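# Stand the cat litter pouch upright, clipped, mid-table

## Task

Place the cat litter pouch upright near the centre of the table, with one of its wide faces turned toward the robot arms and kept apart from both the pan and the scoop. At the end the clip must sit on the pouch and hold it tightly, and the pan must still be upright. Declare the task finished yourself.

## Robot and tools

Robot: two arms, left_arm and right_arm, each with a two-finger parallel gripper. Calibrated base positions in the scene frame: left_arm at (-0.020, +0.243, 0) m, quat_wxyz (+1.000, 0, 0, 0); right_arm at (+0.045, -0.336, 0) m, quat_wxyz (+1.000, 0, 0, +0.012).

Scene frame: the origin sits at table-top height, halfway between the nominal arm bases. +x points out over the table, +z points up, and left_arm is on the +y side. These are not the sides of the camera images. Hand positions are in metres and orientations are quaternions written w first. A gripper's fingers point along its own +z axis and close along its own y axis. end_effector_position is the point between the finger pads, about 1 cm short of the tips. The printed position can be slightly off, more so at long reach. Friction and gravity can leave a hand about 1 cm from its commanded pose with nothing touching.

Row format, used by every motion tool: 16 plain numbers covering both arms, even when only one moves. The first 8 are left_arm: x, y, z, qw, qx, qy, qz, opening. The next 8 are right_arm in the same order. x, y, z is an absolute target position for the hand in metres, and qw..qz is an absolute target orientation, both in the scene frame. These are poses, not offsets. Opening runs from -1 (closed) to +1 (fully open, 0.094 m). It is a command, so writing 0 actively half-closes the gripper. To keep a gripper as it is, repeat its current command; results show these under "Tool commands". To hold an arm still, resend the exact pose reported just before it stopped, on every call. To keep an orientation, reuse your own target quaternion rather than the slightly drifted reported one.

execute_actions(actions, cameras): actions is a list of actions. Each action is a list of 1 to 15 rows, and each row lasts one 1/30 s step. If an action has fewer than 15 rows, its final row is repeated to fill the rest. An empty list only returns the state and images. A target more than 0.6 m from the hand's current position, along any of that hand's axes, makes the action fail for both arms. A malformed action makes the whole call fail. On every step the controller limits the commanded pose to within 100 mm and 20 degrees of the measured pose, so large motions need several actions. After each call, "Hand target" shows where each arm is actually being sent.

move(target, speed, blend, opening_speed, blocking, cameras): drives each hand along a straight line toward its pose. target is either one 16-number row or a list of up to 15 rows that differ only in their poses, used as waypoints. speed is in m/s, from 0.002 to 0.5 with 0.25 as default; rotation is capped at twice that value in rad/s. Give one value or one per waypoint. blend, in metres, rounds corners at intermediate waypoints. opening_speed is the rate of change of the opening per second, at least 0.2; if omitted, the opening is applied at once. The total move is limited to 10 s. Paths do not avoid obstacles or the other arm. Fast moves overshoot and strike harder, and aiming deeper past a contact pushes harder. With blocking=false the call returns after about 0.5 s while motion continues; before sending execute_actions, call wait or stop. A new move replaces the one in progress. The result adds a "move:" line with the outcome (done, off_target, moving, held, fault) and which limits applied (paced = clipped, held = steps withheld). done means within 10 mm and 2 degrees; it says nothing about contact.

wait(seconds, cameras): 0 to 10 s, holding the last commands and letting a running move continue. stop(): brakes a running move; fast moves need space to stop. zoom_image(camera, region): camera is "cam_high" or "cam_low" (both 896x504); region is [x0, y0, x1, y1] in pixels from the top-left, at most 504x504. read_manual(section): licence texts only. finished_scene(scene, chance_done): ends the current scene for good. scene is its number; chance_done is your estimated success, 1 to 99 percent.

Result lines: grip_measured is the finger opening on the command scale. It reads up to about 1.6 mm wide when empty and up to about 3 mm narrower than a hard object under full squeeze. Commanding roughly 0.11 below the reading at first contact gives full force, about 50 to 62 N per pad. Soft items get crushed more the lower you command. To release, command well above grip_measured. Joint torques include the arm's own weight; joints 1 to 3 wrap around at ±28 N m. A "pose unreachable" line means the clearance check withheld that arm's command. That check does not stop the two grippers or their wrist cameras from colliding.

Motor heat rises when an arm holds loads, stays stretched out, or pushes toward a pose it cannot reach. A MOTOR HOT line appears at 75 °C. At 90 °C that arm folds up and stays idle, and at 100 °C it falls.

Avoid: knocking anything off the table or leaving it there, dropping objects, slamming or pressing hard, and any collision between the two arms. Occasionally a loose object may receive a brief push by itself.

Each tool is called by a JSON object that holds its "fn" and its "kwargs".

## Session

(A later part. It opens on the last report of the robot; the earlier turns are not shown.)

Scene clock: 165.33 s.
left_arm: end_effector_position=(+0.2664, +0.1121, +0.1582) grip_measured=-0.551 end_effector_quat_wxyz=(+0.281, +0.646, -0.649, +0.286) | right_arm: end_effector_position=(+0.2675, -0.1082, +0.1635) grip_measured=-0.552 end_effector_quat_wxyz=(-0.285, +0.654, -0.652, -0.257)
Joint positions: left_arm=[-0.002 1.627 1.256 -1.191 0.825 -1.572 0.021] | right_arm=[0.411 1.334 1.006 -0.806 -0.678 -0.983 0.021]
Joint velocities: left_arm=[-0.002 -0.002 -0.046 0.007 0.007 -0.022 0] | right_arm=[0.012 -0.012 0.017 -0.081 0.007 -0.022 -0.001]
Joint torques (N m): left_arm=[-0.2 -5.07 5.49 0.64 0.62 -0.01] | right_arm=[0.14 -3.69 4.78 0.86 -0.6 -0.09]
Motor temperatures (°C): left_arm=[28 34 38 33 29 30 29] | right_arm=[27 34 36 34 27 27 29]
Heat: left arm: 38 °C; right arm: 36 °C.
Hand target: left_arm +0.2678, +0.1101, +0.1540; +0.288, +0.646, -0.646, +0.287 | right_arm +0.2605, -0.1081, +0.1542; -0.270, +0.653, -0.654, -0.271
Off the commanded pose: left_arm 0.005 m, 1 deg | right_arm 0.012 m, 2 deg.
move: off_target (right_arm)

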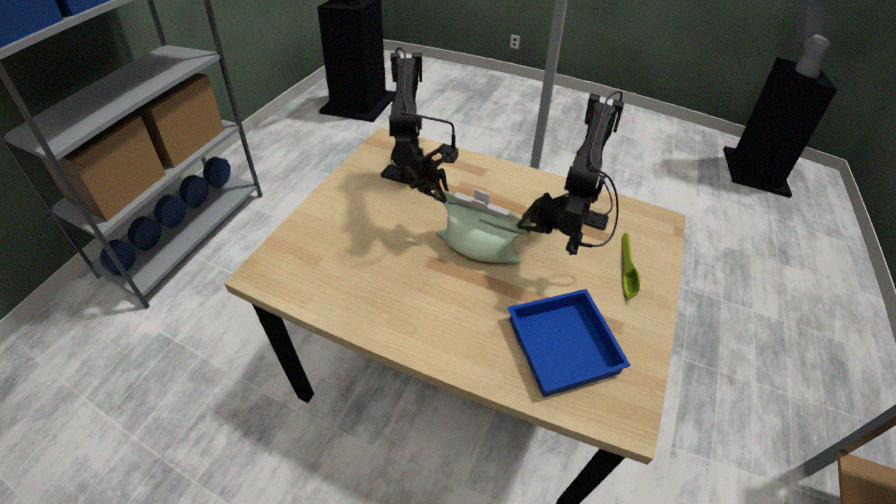

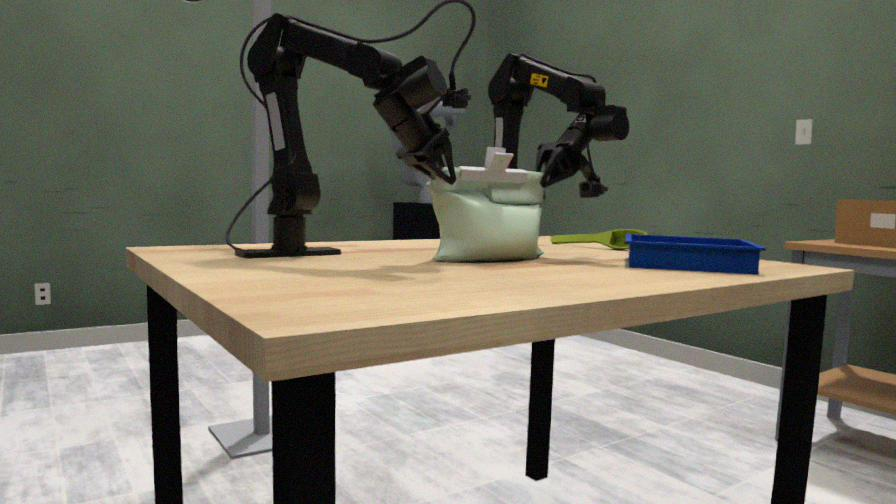

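{"fn": "move", "kwargs": {"target": [[0.268,0.110,0.154,-0.2876,-0.6460,0.6460,-0.2876,-0.25,0.2605,-0.108,0.154,0.2706,-0.6533,0.6533,0.2706,-0.25]], "speed": 0.03, "opening_speed": 0.25}}

{"fn": "zoom_image", "kwargs": {"camera": "cam_high", "region": [390, 150, 560, 310]}}

{"fn": "zoom_image", "kwargs": {"camera": "cam_low", "region": [400, 130, 600, 280]}}

Scene clock: 166.90 s.
left_arm: end_effector_position=(+0.2674, +0.1115, +0.1590) grip_measured=-0.251 end_effector_quat_wxyz=(+0.281, +0.645, -0.649, +0.289) | right_arm: end_effector_position=(+0.2679, -0.1075, +0.1642) grip_measured=-0.252 end_effector_quat_wxyz=(-0.287, +0.654, -0.651, -0.258)
Joint positions: left_arm=[-0.002 1.627 1.256 -1.186 0.83 -1.572 0.035] | right_arm=[0.411 1.334 1.006 -0.801 -0.681 -0.983 0.035]
Joint velocities: left_arm=[-0.012 -0.002 0.002 -0.022 -0.007 0.022 0] | right_arm=[0.017 0.012 0.017 -0.007 -0.022 -0.007 -0.001]
Joint torques (N m): left_arm=[-0.21 -4.81 5.52 0.58 0.5 -0.04] | right_arm=[0.1 -3.51 4.67 0.79 -0.59 -0.03]
Motor temperatures (°C): left_arm=[28 34 38 33 29 30 29] | right_arm=[27 34 35 34 27 27 29]
Heat: left arm: 38 °C; right arm: 35 °C.
Hand target: left_arm +0.2679, +0.1100, +0.1541; +0.288, +0.646, -0.646, +0.287 | right_arm +0.2605, -0.1079, +0.1543; -0.271, +0.653, -0.654, -0.271
Off the commanded pose: left_arm 0.005 m, 1 deg | right_arm 0.013 m, 2 deg.
move: off_target (right_arm)

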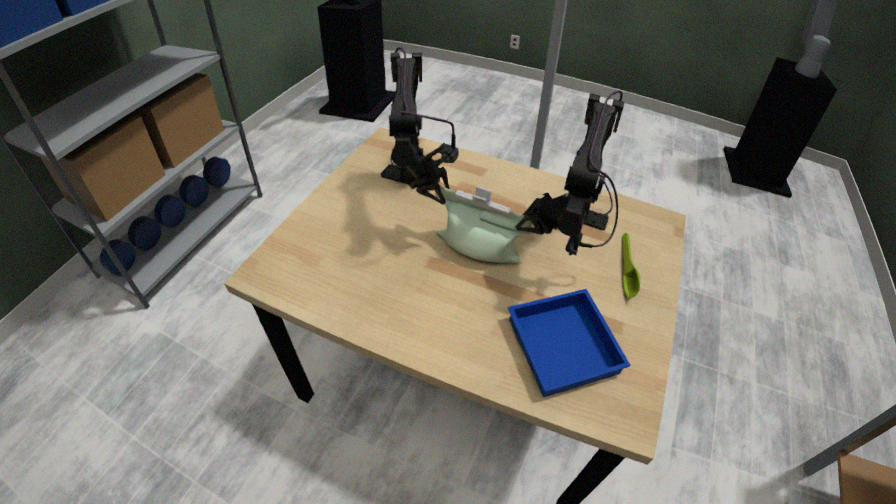

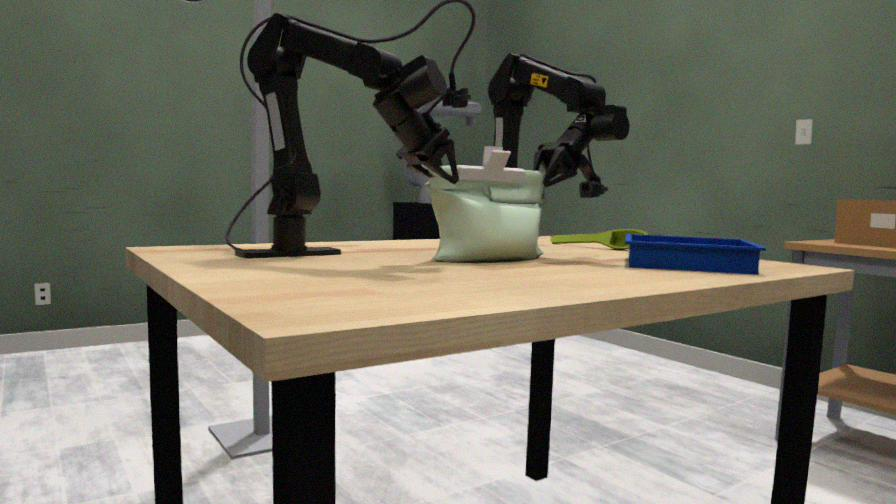

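Scaled by 2.965.

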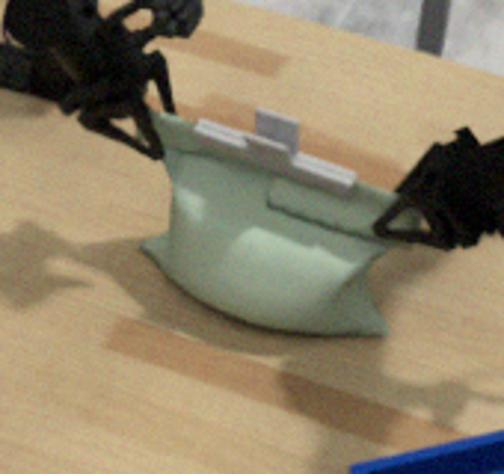

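Scaled by 2.520.

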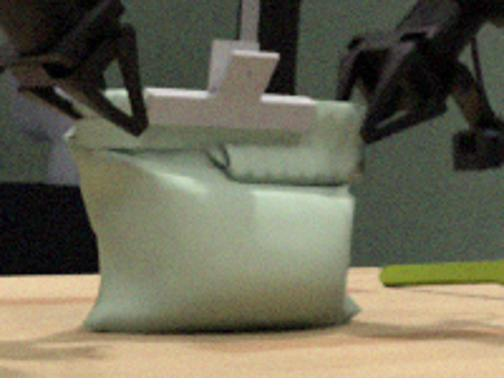

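{"fn": "move", "kwargs": {"target": [[0.268,0.140,0.181,-0.2876,-0.6460,0.6460,-0.2876,-0.25,0.2605,-0.138,0.184,0.2706,-0.6533,0.6533,0.2706,-0.25]], "speed": 0.04}}

{"fn": "zoom_image", "kwargs": {"camera": "cam_high", "region": [390, 150, 560, 310]}}

{"fn": "zoom_image", "kwargs": {"camera": "cam_low", "region": [400, 130, 600, 280]}}

Scene clock: 168.87 s.
left_arm: end_effector_position=(+0.2659, +0.1386, +0.1789) grip_measured=-0.251 end_effector_quat_wxyz=(+0.286, +0.646, -0.646, +0.289) | right_arm: end_effector_position=(+0.2591, -0.1396, +0.1680) grip_measured=-0.252 end_effector_quat_wxyz=(-0.252, +0.652, -0.663, -0.267)
Joint positions: left_arm=[0.096 1.654 1.359 -1.377 0.833 -1.43 0.035] | right_arm=[0.303 1.334 1.056 -1.018 -0.71 -1.126 0.035]
Joint velocities: left_arm=[-0.012 0.012 -0.007 -0.007 -0.081 0.007 0.001] | right_arm=[-0.007 -0.007 0.002 -0.066 -0.007 0.022 0]
Joint torques (N m): left_arm=[0.14 -5.31 8.05 0.16 0.4 0.12] | right_arm=[-0.91 -5.68 8.84 0.39 -0.7 -0.12]
Motor temperatures (°C): left_arm=[28 34 38 33 29 30 29] | right_arm=[27 34 36 34 27 27 28]
Heat: left arm: 38 °C; right arm: 36 °C.
Hand target: left_arm +0.2689, +0.1399, +0.1814; +0.287, +0.646, -0.645, +0.289 | right_arm +0.2604, -0.1382, +0.1835; -0.272, +0.653, -0.654, -0.269
Off the commanded pose: left_arm 0.003 m, 0 deg | right_arm 0.016 m, 2 deg.
move: off_target (right_arm)

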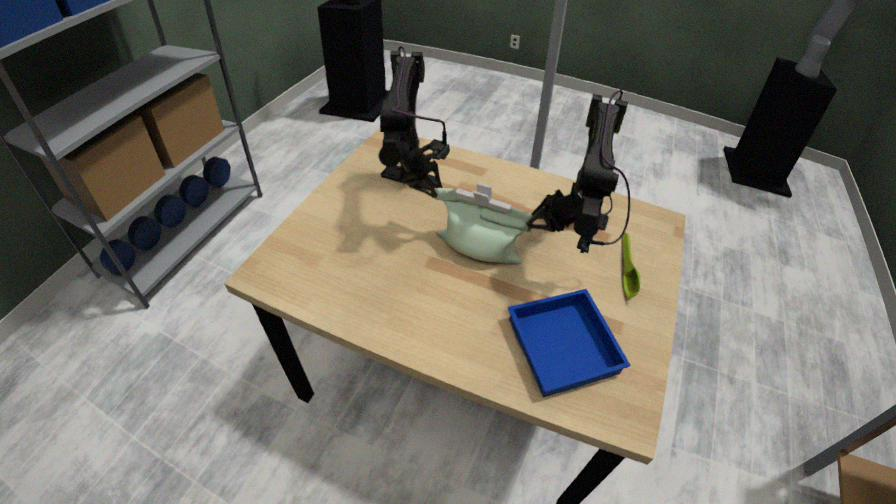

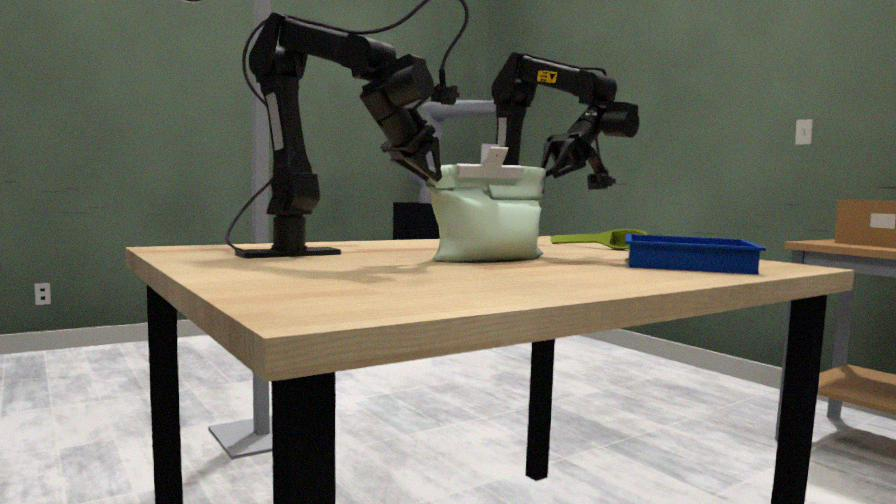

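Scaled by 2.965.

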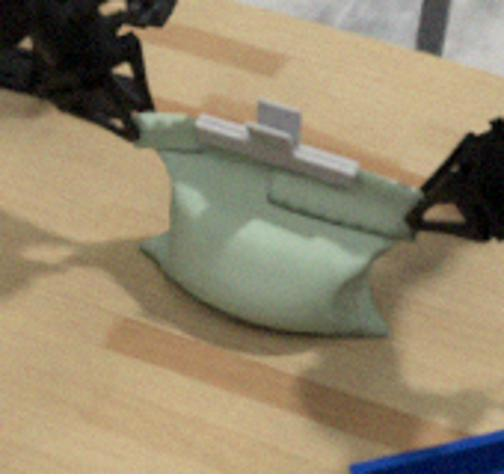

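Scaled by 2.520.

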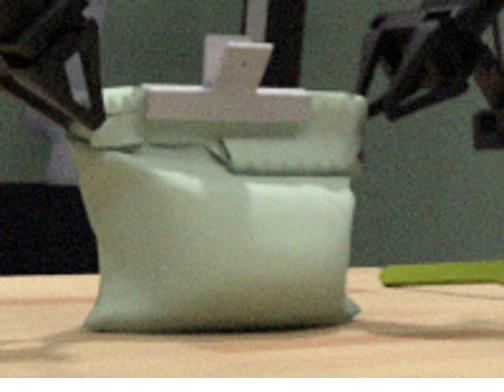

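{"fn": "move", "kwargs": {"target": [[0.268,0.190,0.226,-0.2876,-0.6460,0.6460,-0.2876,-0.25,0.2635,-0.185,0.234,0.2706,-0.6533,0.6533,0.2706,-0.25]], "speed": 0.06}}

{"fn": "zoom_image", "kwargs": {"camera": "cam_high", "region": [390, 150, 560, 310]}}

{"fn": "zoom_image", "kwargs": {"camera": "cam_low", "region": [400, 130, 600, 280]}}

Scene clock: 170.90 s.
left_arm: end_effector_position=(+0.2708, +0.1880, +0.2159) grip_measured=-0.251 end_effector_quat_wxyz=(+0.254, +0.667, -0.627, +0.312) | right_arm: end_effector_position=(+0.2616, -0.1878, +0.2253) grip_measured=-0.252 end_effector_quat_wxyz=(-0.263, +0.656, -0.658, -0.260)
Joint positions: left_arm=[0.267 1.657 1.513 -1.571 0.819 -1.303 0.035] | right_arm=[0.089 1.35 1.303 -1.412 -0.751 -1.41 0.035]
Joint velocities: left_arm=[-0.017 -0.012 -0.007 -0.007 0.037 -0.051 0] | right_arm=[0.002 -0.007 -0.007 -0.022 0.051 -0.022 0]
Joint torques (N m): left_arm=[0.25 -7.61 7.69 -0.01 0.39 0.02] | right_arm=[-0.77 -3.19 8.05 0.14 -0.8 -0.11]
Motor temperatures (°C): left_arm=[28 34 38 33 29 30 29] | right_arm=[27 34 36 33 27 27 28]
Heat: left arm: 38 °C; right arm: 36 °C.
Hand target: left_arm +0.2694, +0.1892, +0.2255; +0.242, +0.664, -0.632, +0.318 | right_arm +0.2634, -0.1860, +0.2336; -0.272, +0.653, -0.654, -0.268
Off the commanded pose: left_arm 0.011 m, 6 deg | right_arm 0.009 m, 2 deg.
joint sent to its limit (left arm) — joint 4 (wrist pitch), lower limit. The joint targets are off in orientation, not in position.
move: off_target (left_arm)

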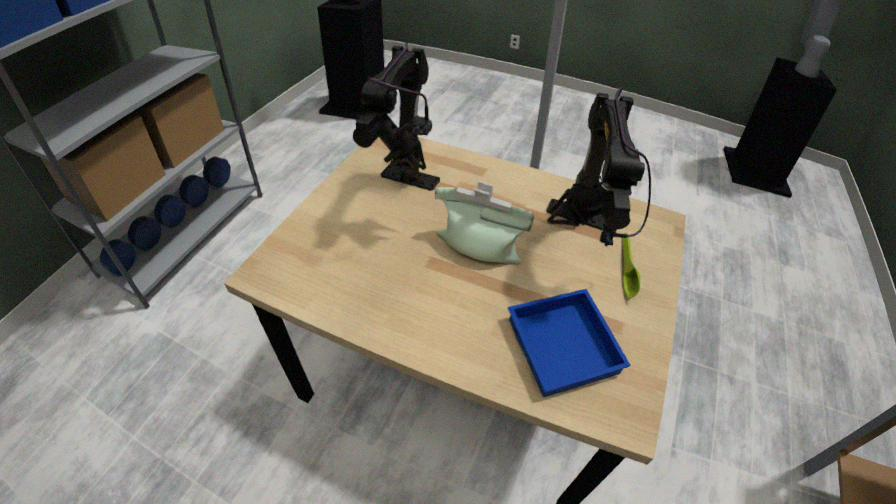

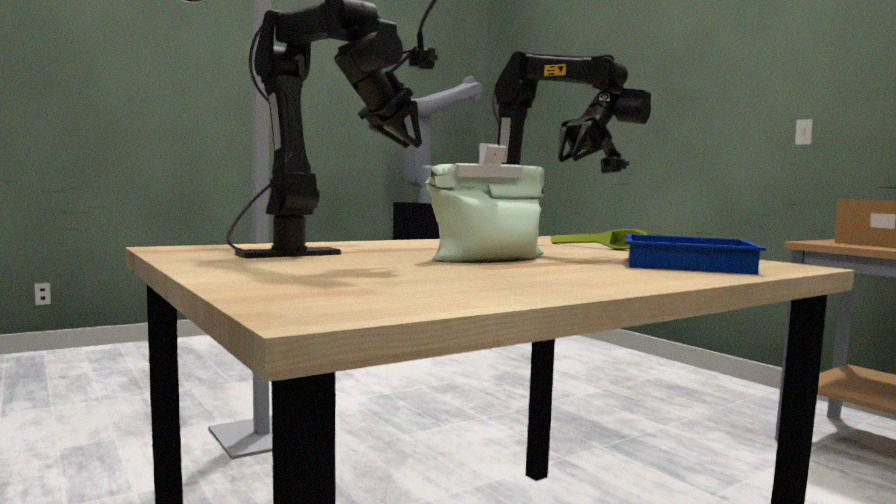

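Scaled by 2.965.

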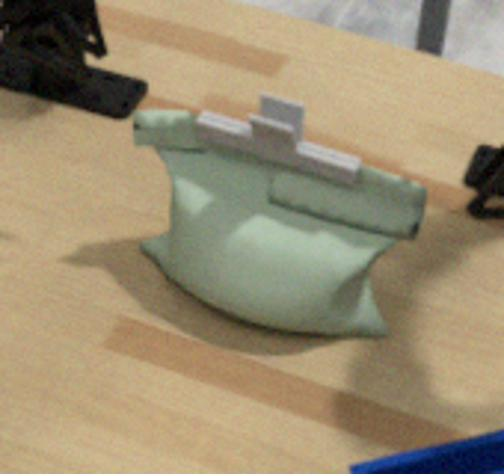

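Scaled by 2.520.

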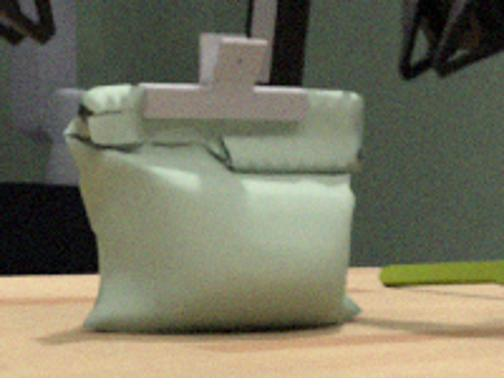

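{"fn": "wait", "kwargs": {"seconds": 2.5}}

{"fn": "zoom_image", "kwargs": {"camera": "cam_high", "region": [420, 170, 550, 280]}}

{"fn": "zoom_image", "kwargs": {"camera": "cam_low", "region": [400, 130, 600, 280]}}

Scene clock: 173.57 s.
left_arm: end_effector_position=(+0.2708, +0.1880, +0.2159) grip_measured=-0.251 end_effector_quat_wxyz=(+0.254, +0.667, -0.627, +0.312) | right_arm: end_effector_position=(+0.2613, -0.1878, +0.2252) grip_measured=-0.252 end_effector_quat_wxyz=(-0.262, +0.656, -0.658, -0.261)
Joint positions: left_arm=[0.267 1.657 1.513 -1.572 0.819 -1.303 0.035] | right_arm=[0.089 1.35 1.303 -1.413 -0.751 -1.411 0.035]
Joint velocities: left_arm=[0.022 0.012 -0.017 0.007 -0.007 0.081 0] | right_arm=[-0.007 -0.017 -0.007 0.037 0.022 0.007 -0.001]
Joint torques (N m): left_arm=[0.31 -7.66 7.58 0.06 0.37 0.07] | right_arm=[-0.84 -3.19 8.01 0.15 -0.75 -0.08]
Motor temperatures (°C): left_arm=[28 34 38 33 29 30 29] | right_arm=[27 34 36 33 27 27 28]
Heat: left arm: 38 °C; right arm: 36 °C.
Hand target: left_arm +0.2694, +0.1892, +0.2255; +0.242, +0.664, -0.632, +0.318 | right_arm +0.2634, -0.1861, +0.2336; -0.272, +0.653, -0.654, -0.268
Tool commands: left_gripper/opening=-0.25 right_gripper/opening=-0.25
Off the commanded pose: left_arm 0.011 m, 6 deg | right_arm 0.009 m, 2 deg.
wait: 2.50 s; at rest from the start

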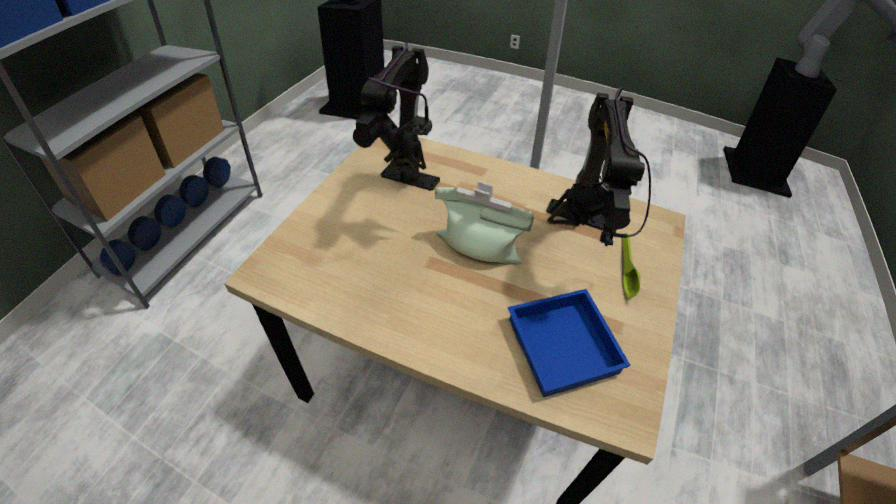

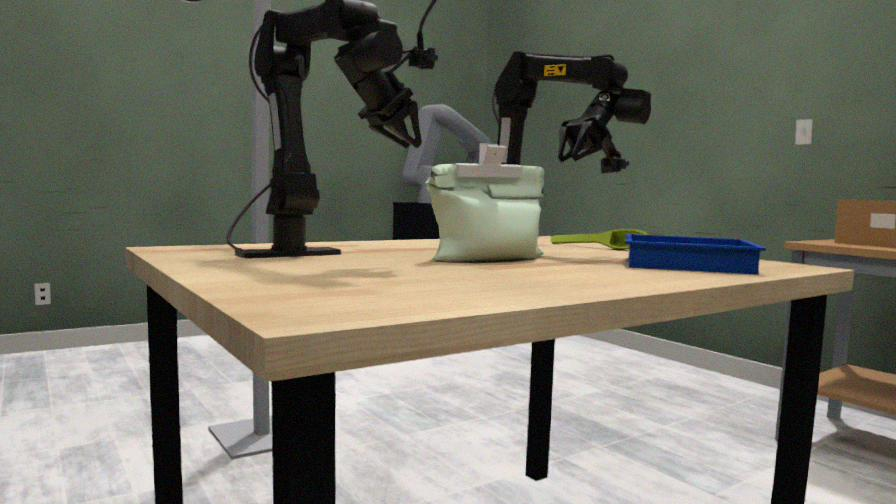

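Scaled by 3.877.

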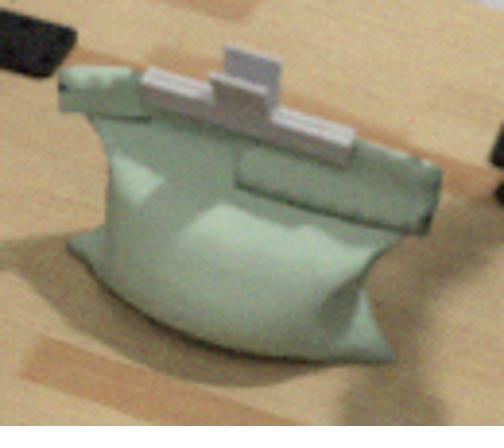

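Scaled by 2.520.

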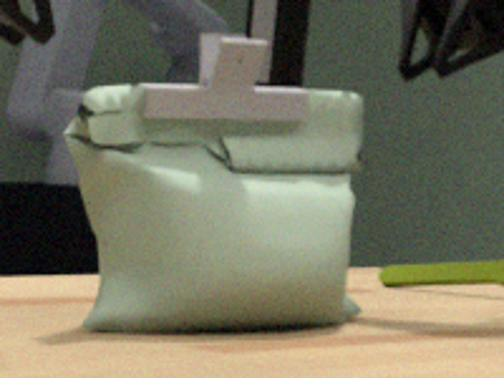

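{"fn": "finished_scene", "kwargs": {"scene": 2, "chance_done": 85}}

The scene is finished: the task was done.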